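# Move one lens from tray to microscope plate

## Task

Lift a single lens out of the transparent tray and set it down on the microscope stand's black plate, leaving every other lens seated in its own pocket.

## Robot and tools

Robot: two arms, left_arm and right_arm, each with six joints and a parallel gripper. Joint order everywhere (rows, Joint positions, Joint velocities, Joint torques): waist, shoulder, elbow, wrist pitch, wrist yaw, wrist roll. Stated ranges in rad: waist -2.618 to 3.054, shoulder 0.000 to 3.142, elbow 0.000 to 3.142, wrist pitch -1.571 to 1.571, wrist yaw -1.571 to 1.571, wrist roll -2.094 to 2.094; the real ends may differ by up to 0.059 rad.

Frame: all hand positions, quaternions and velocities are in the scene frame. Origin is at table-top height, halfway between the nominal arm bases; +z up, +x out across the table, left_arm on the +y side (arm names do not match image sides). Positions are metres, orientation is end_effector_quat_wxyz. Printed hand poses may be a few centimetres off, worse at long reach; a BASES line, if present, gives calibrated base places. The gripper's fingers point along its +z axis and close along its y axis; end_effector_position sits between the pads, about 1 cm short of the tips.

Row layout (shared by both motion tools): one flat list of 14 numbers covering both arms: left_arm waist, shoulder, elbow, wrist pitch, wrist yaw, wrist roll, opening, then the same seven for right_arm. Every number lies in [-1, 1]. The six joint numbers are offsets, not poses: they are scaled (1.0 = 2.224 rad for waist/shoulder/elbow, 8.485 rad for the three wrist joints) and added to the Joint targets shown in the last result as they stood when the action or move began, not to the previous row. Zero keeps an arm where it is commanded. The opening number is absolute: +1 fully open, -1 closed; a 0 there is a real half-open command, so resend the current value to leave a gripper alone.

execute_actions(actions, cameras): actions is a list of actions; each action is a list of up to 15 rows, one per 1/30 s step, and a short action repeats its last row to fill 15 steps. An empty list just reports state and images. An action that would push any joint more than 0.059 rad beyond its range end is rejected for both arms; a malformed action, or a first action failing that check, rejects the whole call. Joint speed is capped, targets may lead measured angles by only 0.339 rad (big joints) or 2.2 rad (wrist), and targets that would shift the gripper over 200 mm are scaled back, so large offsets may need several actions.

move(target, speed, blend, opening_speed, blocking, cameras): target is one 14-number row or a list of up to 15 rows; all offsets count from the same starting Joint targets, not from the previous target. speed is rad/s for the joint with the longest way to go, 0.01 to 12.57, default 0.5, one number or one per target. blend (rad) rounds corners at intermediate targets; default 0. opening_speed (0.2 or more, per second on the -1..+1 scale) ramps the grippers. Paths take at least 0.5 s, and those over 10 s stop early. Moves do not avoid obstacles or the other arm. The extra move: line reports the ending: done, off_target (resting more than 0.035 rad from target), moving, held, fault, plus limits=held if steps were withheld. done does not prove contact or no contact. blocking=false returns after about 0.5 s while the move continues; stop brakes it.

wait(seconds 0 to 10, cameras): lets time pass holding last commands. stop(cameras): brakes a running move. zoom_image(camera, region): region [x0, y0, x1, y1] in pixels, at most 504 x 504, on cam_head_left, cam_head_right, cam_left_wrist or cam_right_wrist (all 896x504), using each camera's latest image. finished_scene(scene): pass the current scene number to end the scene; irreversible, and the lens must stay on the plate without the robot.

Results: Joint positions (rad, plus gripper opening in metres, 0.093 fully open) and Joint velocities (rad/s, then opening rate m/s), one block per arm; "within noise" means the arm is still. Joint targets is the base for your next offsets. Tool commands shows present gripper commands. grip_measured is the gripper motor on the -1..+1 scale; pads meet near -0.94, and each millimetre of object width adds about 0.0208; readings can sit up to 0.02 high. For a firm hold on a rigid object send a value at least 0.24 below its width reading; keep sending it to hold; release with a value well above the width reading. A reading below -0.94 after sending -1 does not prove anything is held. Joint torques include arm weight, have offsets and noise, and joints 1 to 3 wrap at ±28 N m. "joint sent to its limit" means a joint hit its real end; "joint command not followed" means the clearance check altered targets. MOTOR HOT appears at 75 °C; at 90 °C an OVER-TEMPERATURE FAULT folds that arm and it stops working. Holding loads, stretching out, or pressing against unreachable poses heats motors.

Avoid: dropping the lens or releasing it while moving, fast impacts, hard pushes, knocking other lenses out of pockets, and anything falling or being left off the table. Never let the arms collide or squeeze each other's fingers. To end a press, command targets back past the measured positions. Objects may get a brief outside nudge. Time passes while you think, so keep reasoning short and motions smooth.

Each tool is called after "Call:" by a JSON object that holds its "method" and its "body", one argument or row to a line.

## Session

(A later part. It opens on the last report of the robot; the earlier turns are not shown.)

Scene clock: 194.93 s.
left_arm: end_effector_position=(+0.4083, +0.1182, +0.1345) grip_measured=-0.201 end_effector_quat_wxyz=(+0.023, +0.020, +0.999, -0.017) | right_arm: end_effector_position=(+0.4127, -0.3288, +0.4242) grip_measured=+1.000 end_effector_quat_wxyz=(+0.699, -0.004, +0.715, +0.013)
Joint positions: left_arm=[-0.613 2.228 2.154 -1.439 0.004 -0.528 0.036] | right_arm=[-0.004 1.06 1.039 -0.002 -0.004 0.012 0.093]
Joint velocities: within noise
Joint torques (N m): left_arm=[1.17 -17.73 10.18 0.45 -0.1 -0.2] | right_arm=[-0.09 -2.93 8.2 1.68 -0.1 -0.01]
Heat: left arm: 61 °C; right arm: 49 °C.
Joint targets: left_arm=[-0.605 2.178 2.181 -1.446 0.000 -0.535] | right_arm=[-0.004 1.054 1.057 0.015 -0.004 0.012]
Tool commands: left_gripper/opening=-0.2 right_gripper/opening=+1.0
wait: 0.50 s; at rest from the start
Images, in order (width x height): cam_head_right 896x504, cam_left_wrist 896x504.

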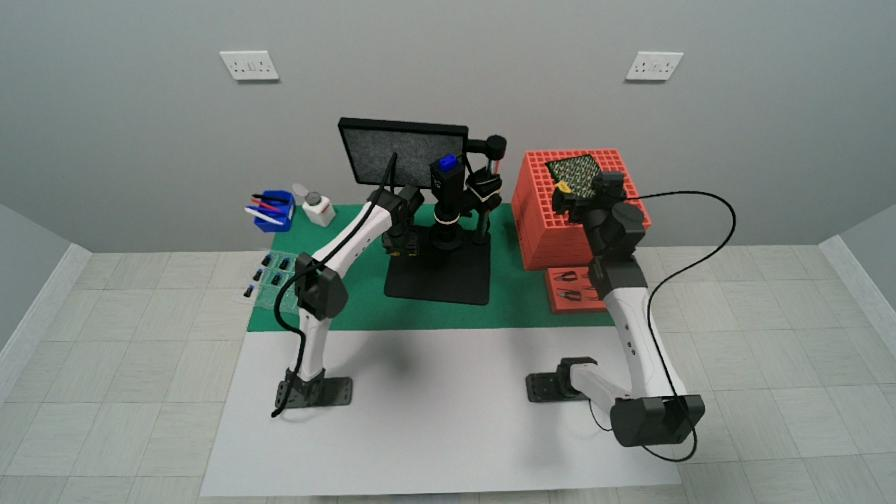

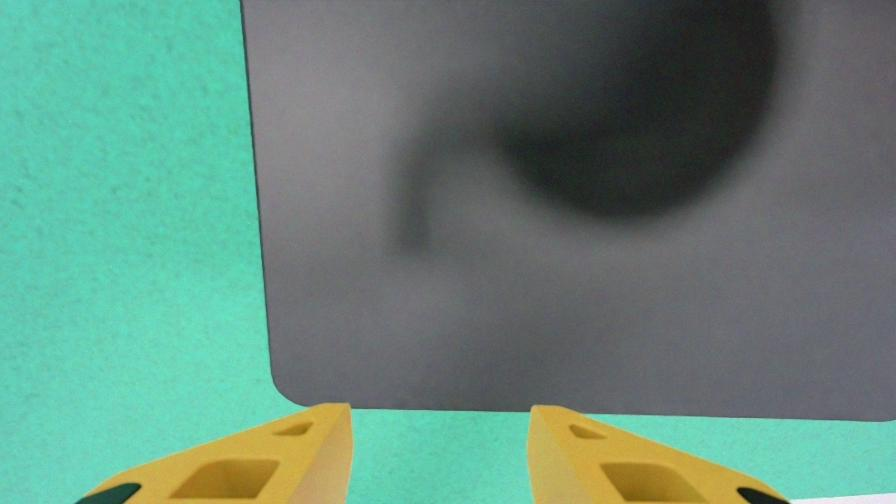

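Call:
{"method": "zoom_image", "body": {
  "camera": "cam_head_right",
  "region": [370, 190, 530, 340]
}}

Call:
{"method": "wait", "body": {
  "seconds": 0.1,
  "cameras": ["cam_left_wrist", "cam_head_right", "cam_head_left"]
}}

Call:
{"method": "zoom_image", "body": {
  "camera": "cam_head_right",
  "region": [370, 190, 530, 340]
}}

Call:
{"method": "zoom_image", "body": {
  "camera": "cam_head_left",
  "region": [360, 190, 520, 340]
}}

Scaled by 3.150 from the camera's 896x504 image, which has a finer 1280x720 frame.

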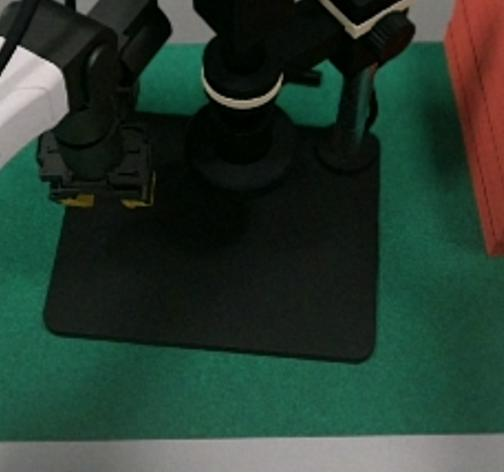

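Scene clock: 200.13 s.
left_arm: end_effector_position=(+0.4083, +0.1182, +0.1345) grip_measured=-0.201 end_effector_quat_wxyz=(+0.023, +0.020, +0.999, -0.017) | right_arm: end_effector_position=(+0.4127, -0.3288, +0.4242) grip_measured=+1.000 end_effector_quat_wxyz=(+0.699, -0.004, +0.715, +0.013)
Joint positions: left_arm=[-0.613 2.228 2.154 -1.439 0.004 -0.528 0.036] | right_arm=[-0.004 1.06 1.039 -0.002 -0.004 0.012 0.093]
Joint velocities: within noise
Joint torques (N m): left_arm=[1.17 -17.74 10.17 0.46 -0.1 -0.21] | right_arm=[-0.09 -2.95 8.2 1.68 -0.11 -0.01]
Heat: left arm: 64 °C; right arm: 49 °C.
Joint targets: left_arm=[-0.605 2.178 2.181 -1.446 0.000 -0.535] | right_arm=[-0.004 1.054 1.057 0.015 -0.004 0.012]
Tool commands: left_gripper/opening=-0.2 right_gripper/opening=+1.0
wait: 0.10 s; at rest from the start
Images, in order (width x height): cam_head_left 896x504, cam_head_right 896x504, cam_left_wrist 896x504.

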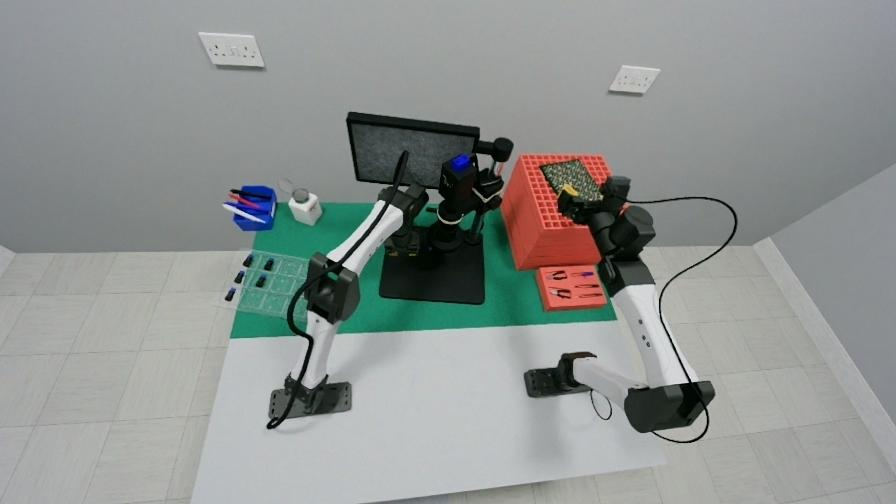

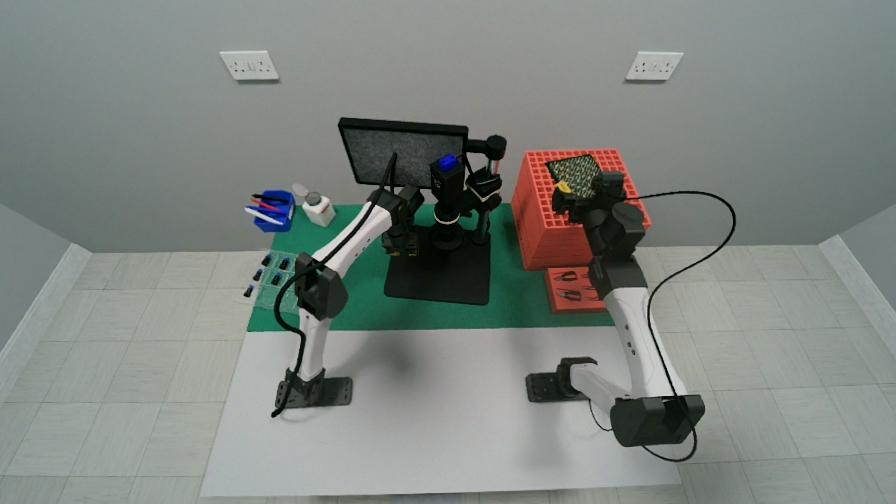

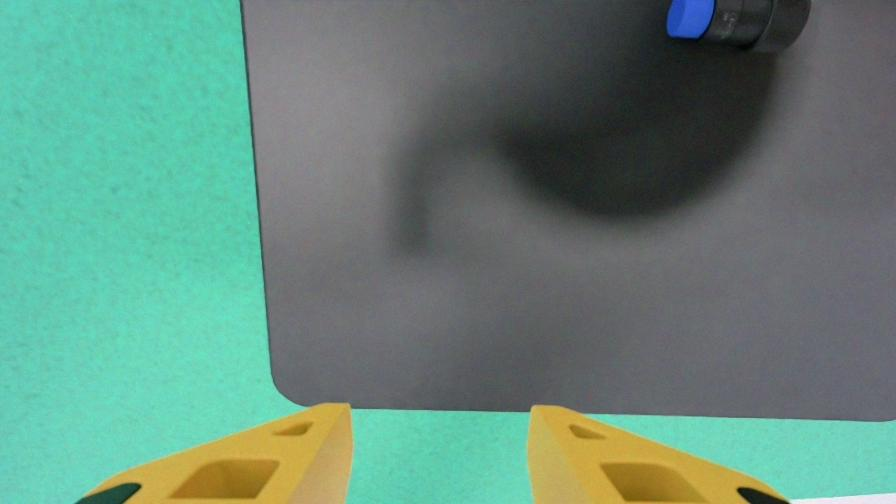

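Scaled by 3.150 from the camera's 896x504 image, which has a finer 1280x720 frame.

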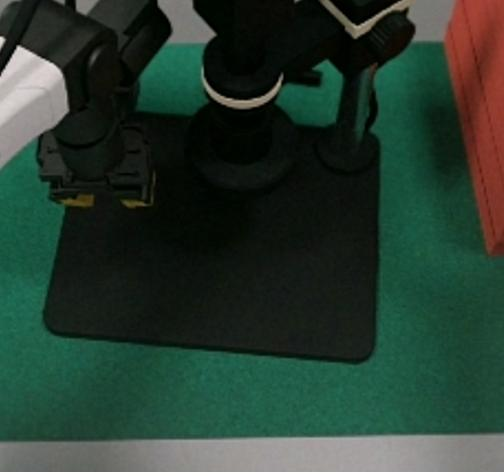

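Scaled by 3.150 from the camera's 896x504 image, which has a finer 1280x720 frame.

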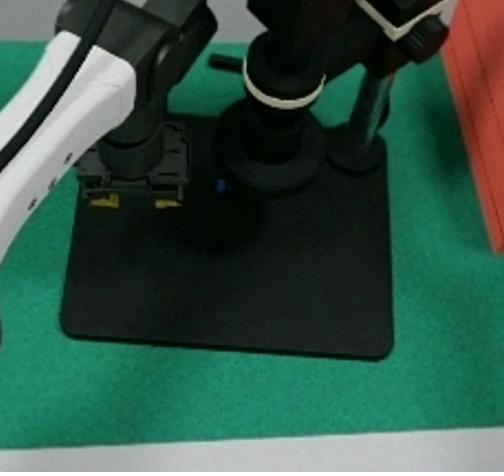

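Call:
{"method": "wait", "body": {
  "seconds": 1,
  "cameras": ["cam_left_wrist", "cam_head_left"]
}}

Call:
{"method": "zoom_image", "body": {
  "camera": "cam_head_left",
  "region": [360, 190, 520, 340]
}}

Call:
{"method": "zoom_image", "body": {
  "camera": "cam_left_wrist",
  "region": [546, 0, 896, 200]
}}

Scene clock: 206.50 s.
left_arm: end_effector_position=(+0.4083, +0.1182, +0.1345) grip_measured=-0.201 end_effector_quat_wxyz=(+0.023, +0.020, +0.999, -0.017) | right_arm: end_effector_position=(+0.4127, -0.3288, +0.4242) grip_measured=+1.000 end_effector_quat_wxyz=(+0.699, -0.004, +0.715, +0.013)
Joint positions: left_arm=[-0.613 2.228 2.154 -1.439 0.004 -0.528 0.036] | right_arm=[-0.004 1.06 1.039 -0.002 -0.004 0.012 0.093]
Joint velocities: within noise
Joint torques (N m): left_arm=[1.18 -17.76 10.18 0.45 -0.11 -0.21] | right_arm=[-0.1 -2.95 8.2 1.68 -0.11 -0.01]
Heat: left arm: 67 °C; right arm: 50 °C.
Joint targets: left_arm=[-0.605 2.178 2.181 -1.446 0.000 -0.535] | right_arm=[-0.004 1.054 1.057 0.015 -0.004 0.012]
Tool commands: left_gripper/opening=-0.2 right_gripper/opening=+1.0
wait: 1.00 s; at rest from the start
Images, in order (width x height): cam_head_left 896x504, cam_left_wrist 896x504.

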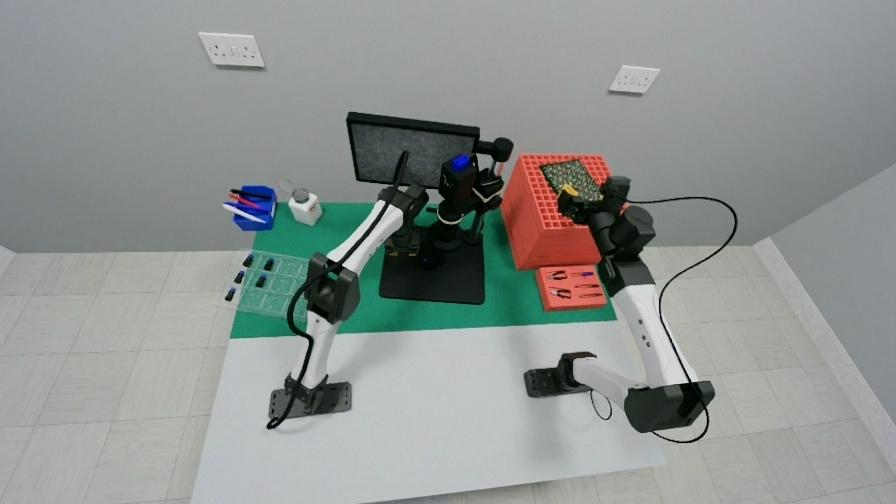

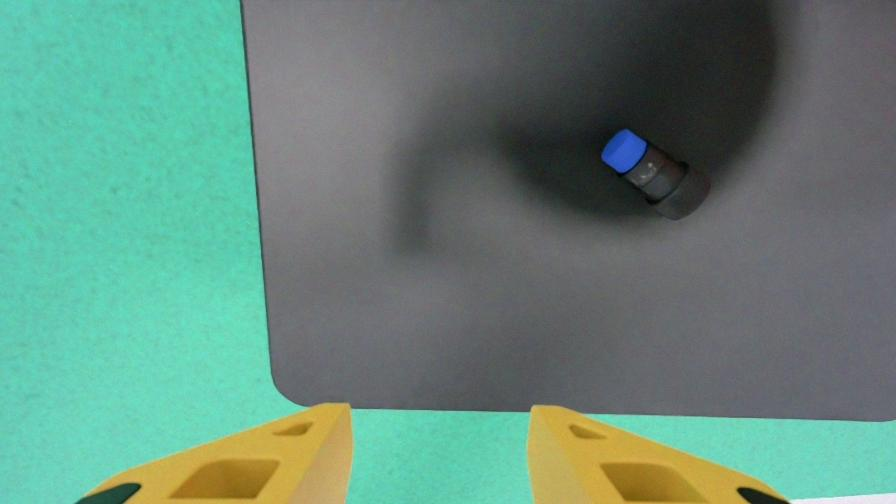

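Scaled by 3.150 from the camera's 896x504 image, which has a finer 1280x720 frame.

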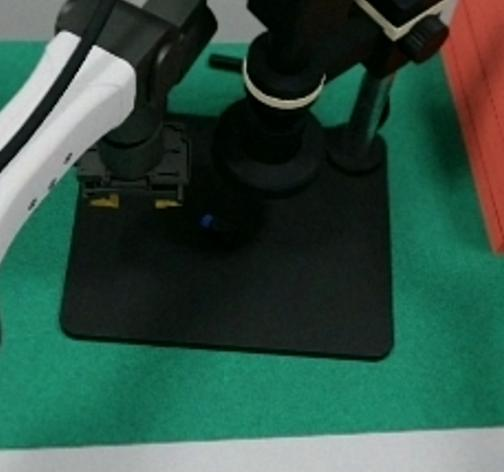

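Scaled by 1.440 from the camera's 896x504 image, which has a finer 1280x720 frame.

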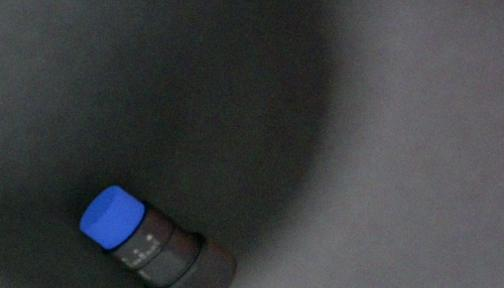

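Call:
{"method": "move", "body": {
  "target": [0, 0.014, 0, 0, 0, 0, -0.2, 0,0,0,0,0,0,1],
  "cameras": ["cam_left_wrist"]
}}

Scene clock: 227.40 s.
left_arm: end_effector_position=(+0.4082, +0.1183, +0.1345) grip_measured=-0.201 end_effector_quat_wxyz=(+0.023, +0.020, +0.999, -0.017) | right_arm: end_effector_position=(+0.4127, -0.3288, +0.4242) grip_measured=+1.000 end_effector_quat_wxyz=(+0.699, -0.004, +0.715, +0.013)
Joint positions: left_arm=[-0.613 2.228 2.154 -1.44 0.004 -0.528 0.036] | right_arm=[-0.004 1.06 1.039 -0.002 -0.004 0.012 0.093]
Joint velocities: within noise
Joint torques (N m): left_arm=[1.16 -14.79 10.22 0.45 -0.11 -0.2] | right_arm=[-0.09 -2.95 8.21 1.68 -0.11 0]
Heat: left arm: 74 °C; right arm: 50 °C.
Joint targets: left_arm=[-0.605 2.210 2.181 -1.446 0.000 -0.535] | right_arm=[-0.004 1.054 1.057 0.015 -0.004 0.012]
move: done
Images, in order (width x height): cam_left_wrist 896x504.

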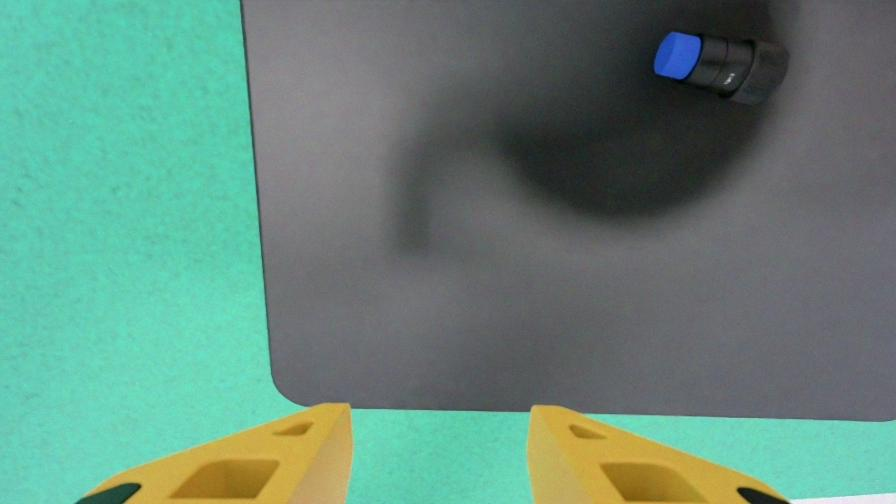

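Call:
{"method": "move", "body": {
  "target": [0, -0.4541, -0.3961, 0.0643, 0, 0.0631, -0.2, 0,0,0,0,0,0,1],
  "speed": 0.8,
  "cameras": ["cam_left_wrist", "cam_head_left"]
}}

Call:
{"method": "zoom_image", "body": {
  "camera": "cam_head_left",
  "region": [360, 190, 520, 340]
}}

Scene clock: 242.33 s.
left_arm: end_effector_position=(+0.3119, +0.1798, +0.2785) grip_measured=-0.201 end_effector_quat_wxyz=(+0.350, +0.258, +0.894, -0.106) | right_arm: end_effector_position=(+0.4127, -0.3288, +0.4242) grip_measured=+1.000 end_effector_quat_wxyz=(+0.699, -0.004, +0.715, +0.013)
Joint positions: left_arm=[-0.613 1.209 1.306 -0.92 0.004 -0.009 0.036] | right_arm=[-0.004 1.06 1.039 -0.002 -0.004 0.012 0.093]
Joint velocities: within noise
Joint torques (N m): left_arm=[1.1 -5.23 7.77 2.07 -0.09 -0.07] | right_arm=[-0.1 -2.92 8.2 1.67 -0.11 -0.01]
Heat: left arm: 74 °C; right arm: 51 °C. Fold the left arm in close to its base, or ease its load, before you think long.
Joint targets: left_arm=[-0.605 1.199 1.300 -0.900 0.000 0.000] | right_arm=[-0.004 1.054 1.057 0.015 -0.004 0.012]
MOTOR HOT: the shoulder of the left arm reports 74 °C; the controller's stop level is 90 °C. To cool a motor, set the load down, stop pushing, or move to a pose that needs little force.
move: done
Images, in order (width x height): cam_head_left 896x504, cam_left_wrist 896x504.

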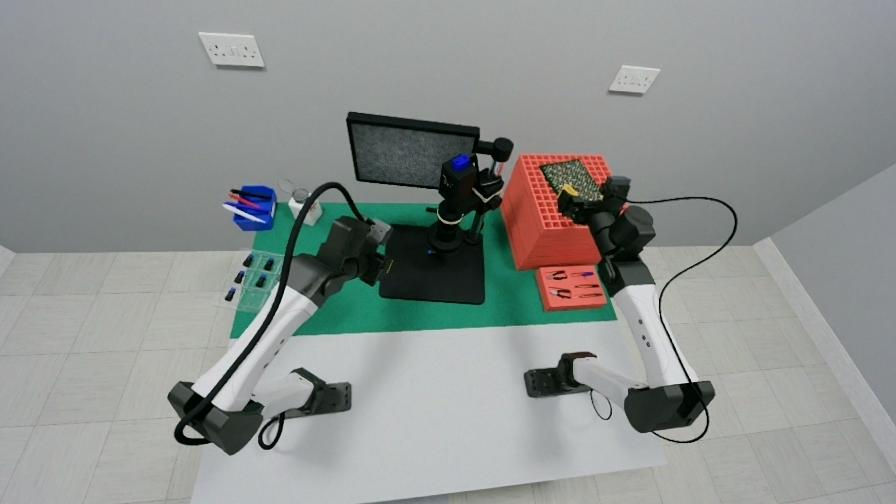

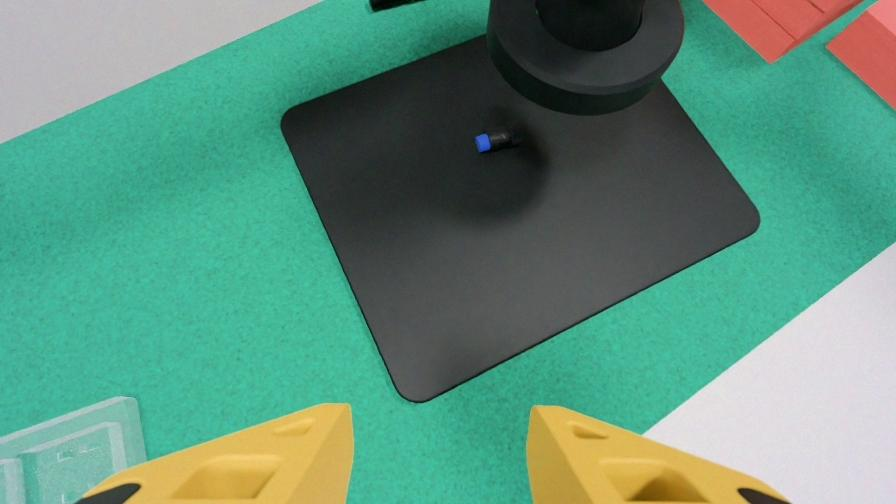

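Scaled by 3.150 from the camera's 896x504 image, which has a finer 1280x720 frame.

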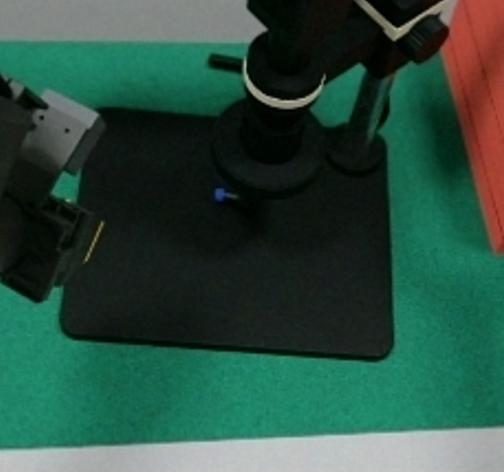

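Call:
{"method": "wait", "body": {
  "seconds": 2,
  "cameras": ["cam_left_wrist", "cam_head_left"]
}}

Call:
{"method": "zoom_image", "body": {
  "camera": "cam_left_wrist",
  "region": [420, 60, 620, 200]
}}

Scene clock: 249.33 s.
left_arm: end_effector_position=(+0.3120, +0.1797, +0.2787) grip_measured=-0.201 end_effector_quat_wxyz=(+0.350, +0.258, +0.894, -0.106) | right_arm: end_effector_position=(+0.4127, -0.3288, +0.4242) grip_measured=+1.000 end_effector_quat_wxyz=(+0.699, -0.004, +0.715, +0.013)
Joint positions: left_arm=[-0.613 1.209 1.306 -0.919 0.004 -0.009 0.036] | right_arm=[-0.004 1.06 1.039 -0.002 -0.004 0.012 0.093]
Joint velocities: within noise
Joint torques (N m): left_arm=[1.1 -5.19 7.77 2.09 -0.09 -0.05] | right_arm=[-0.12 -2.93 8.2 1.68 -0.11 -0.01]
Heat: left arm: 70 °C; right arm: 51 °C.
Joint targets: left_arm=[-0.605 1.199 1.300 -0.901 0.000 0.000] | right_arm=[-0.004 1.054 1.057 0.015 -0.004 0.012]
Tool commands: left_gripper/opening=-0.2 right_gripper/opening=+1.0
MOTOR HOT: cleared for the motors of the left arm.
wait: 2.00 s; at rest from the start
Images, in order (width x height): cam_head_left 896x504, cam_left_wrist 896x504.

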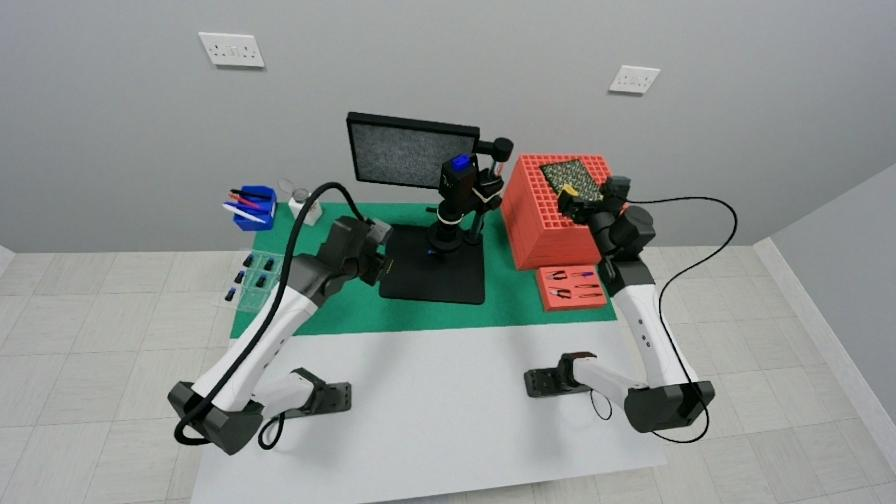

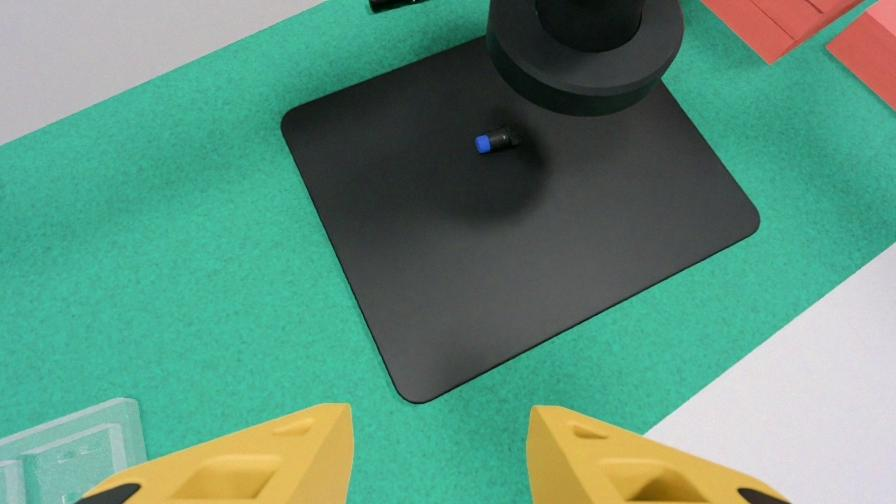

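Scaled by 2.520 from the camera's 896x504 image, which has a finer 1280x720 frame.

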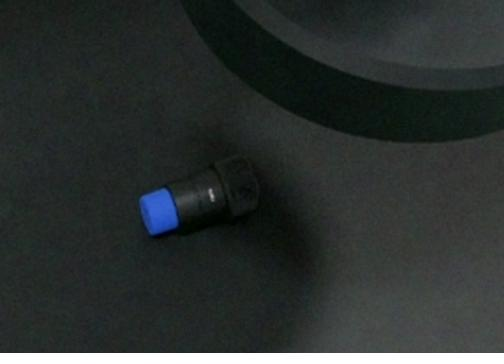

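Call:
{"method": "wait", "body": {
  "seconds": 0.2
}}

Call:
{"method": "zoom_image", "body": {
  "camera": "cam_left_wrist",
  "region": [300, 40, 700, 300]
}}

Call:
{"method": "zoom_image", "body": {
  "camera": "cam_head_left",
  "region": [360, 190, 520, 340]
}}

Scene clock: 264.07 s.
left_arm: end_effector_position=(+0.3120, +0.1797, +0.2787) grip_measured=-0.201 end_effector_quat_wxyz=(+0.350, +0.258, +0.894, -0.106) | right_arm: end_effector_position=(+0.4127, -0.3288, +0.4242) grip_measured=+1.000 end_effector_quat_wxyz=(+0.699, -0.004, +0.715, +0.013)
Joint positions: left_arm=[-0.613 1.209 1.306 -0.919 0.004 -0.009 0.036] | right_arm=[-0.004 1.06 1.039 -0.002 -0.004 0.012 0.093]
Joint velocities: within noise
Joint torques (N m): left_arm=[1.11 -5.2 7.77 2.08 -0.09 -0.05] | right_arm=[-0.1 -2.93 8.2 1.68 -0.11 0]
Heat: left arm: 63 °C; right arm: 51 °C.
Joint targets: left_arm=[-0.605 1.199 1.300 -0.901 0.000 0.000] | right_arm=[-0.004 1.054 1.057 0.015 -0.004 0.012]
Tool commands: left_gripper/opening=-0.2 right_gripper/opening=+1.0
wait: 0.20 s; at rest from the start

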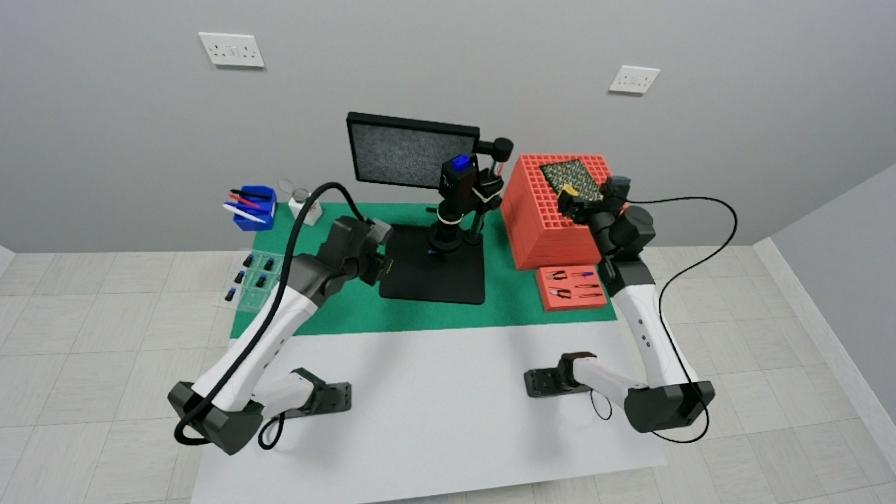

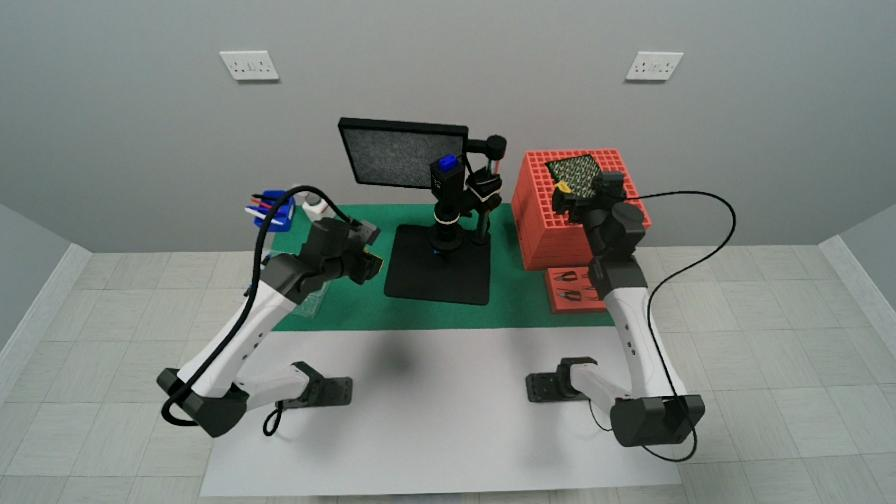

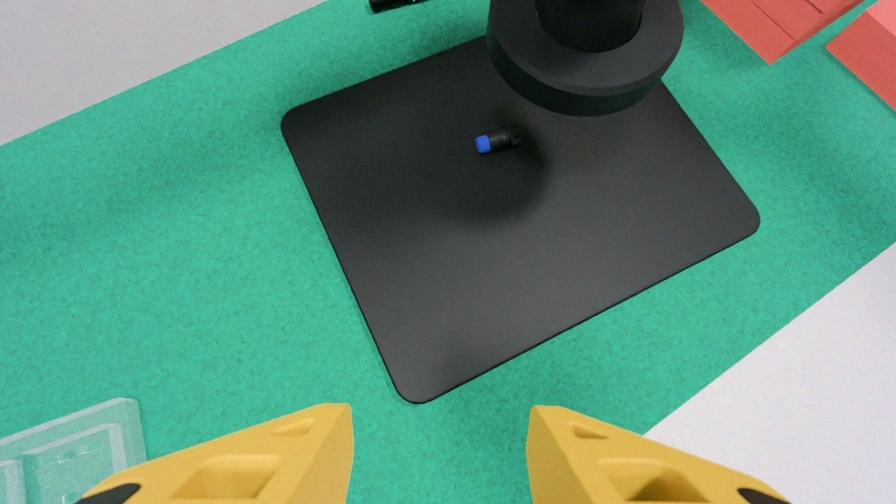

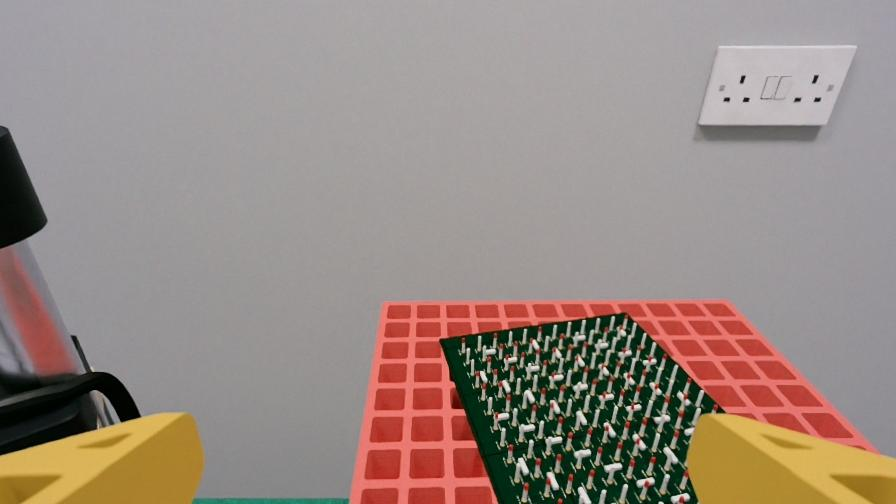

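Scaled by 1.260 from the camera's 896x504 image, which has a finer 1280x720 frame.

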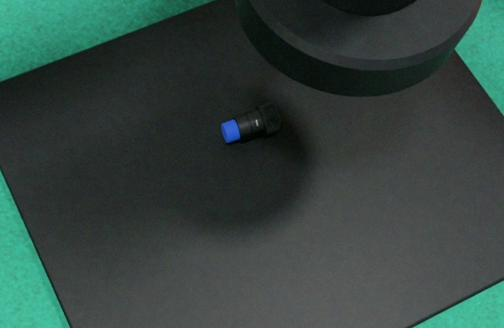

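Scaled by 3.150 from the camera's 896x504 image, which has a finer 1280x720 frame.

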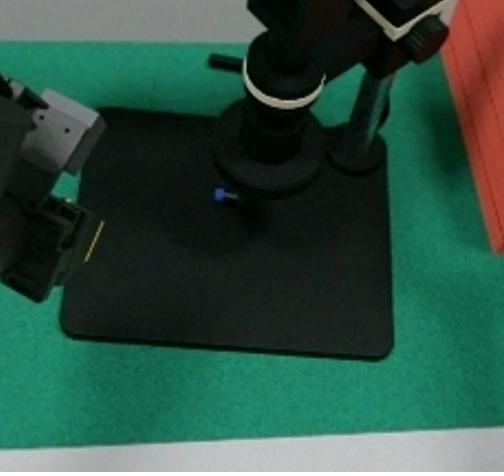

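The lens hasn't moved: it is at rest on the plate, at the same pixels as before.

Call:
{"method": "finished_scene", "body": {
  "scene": 2
}}

The scene is finished: the task was done.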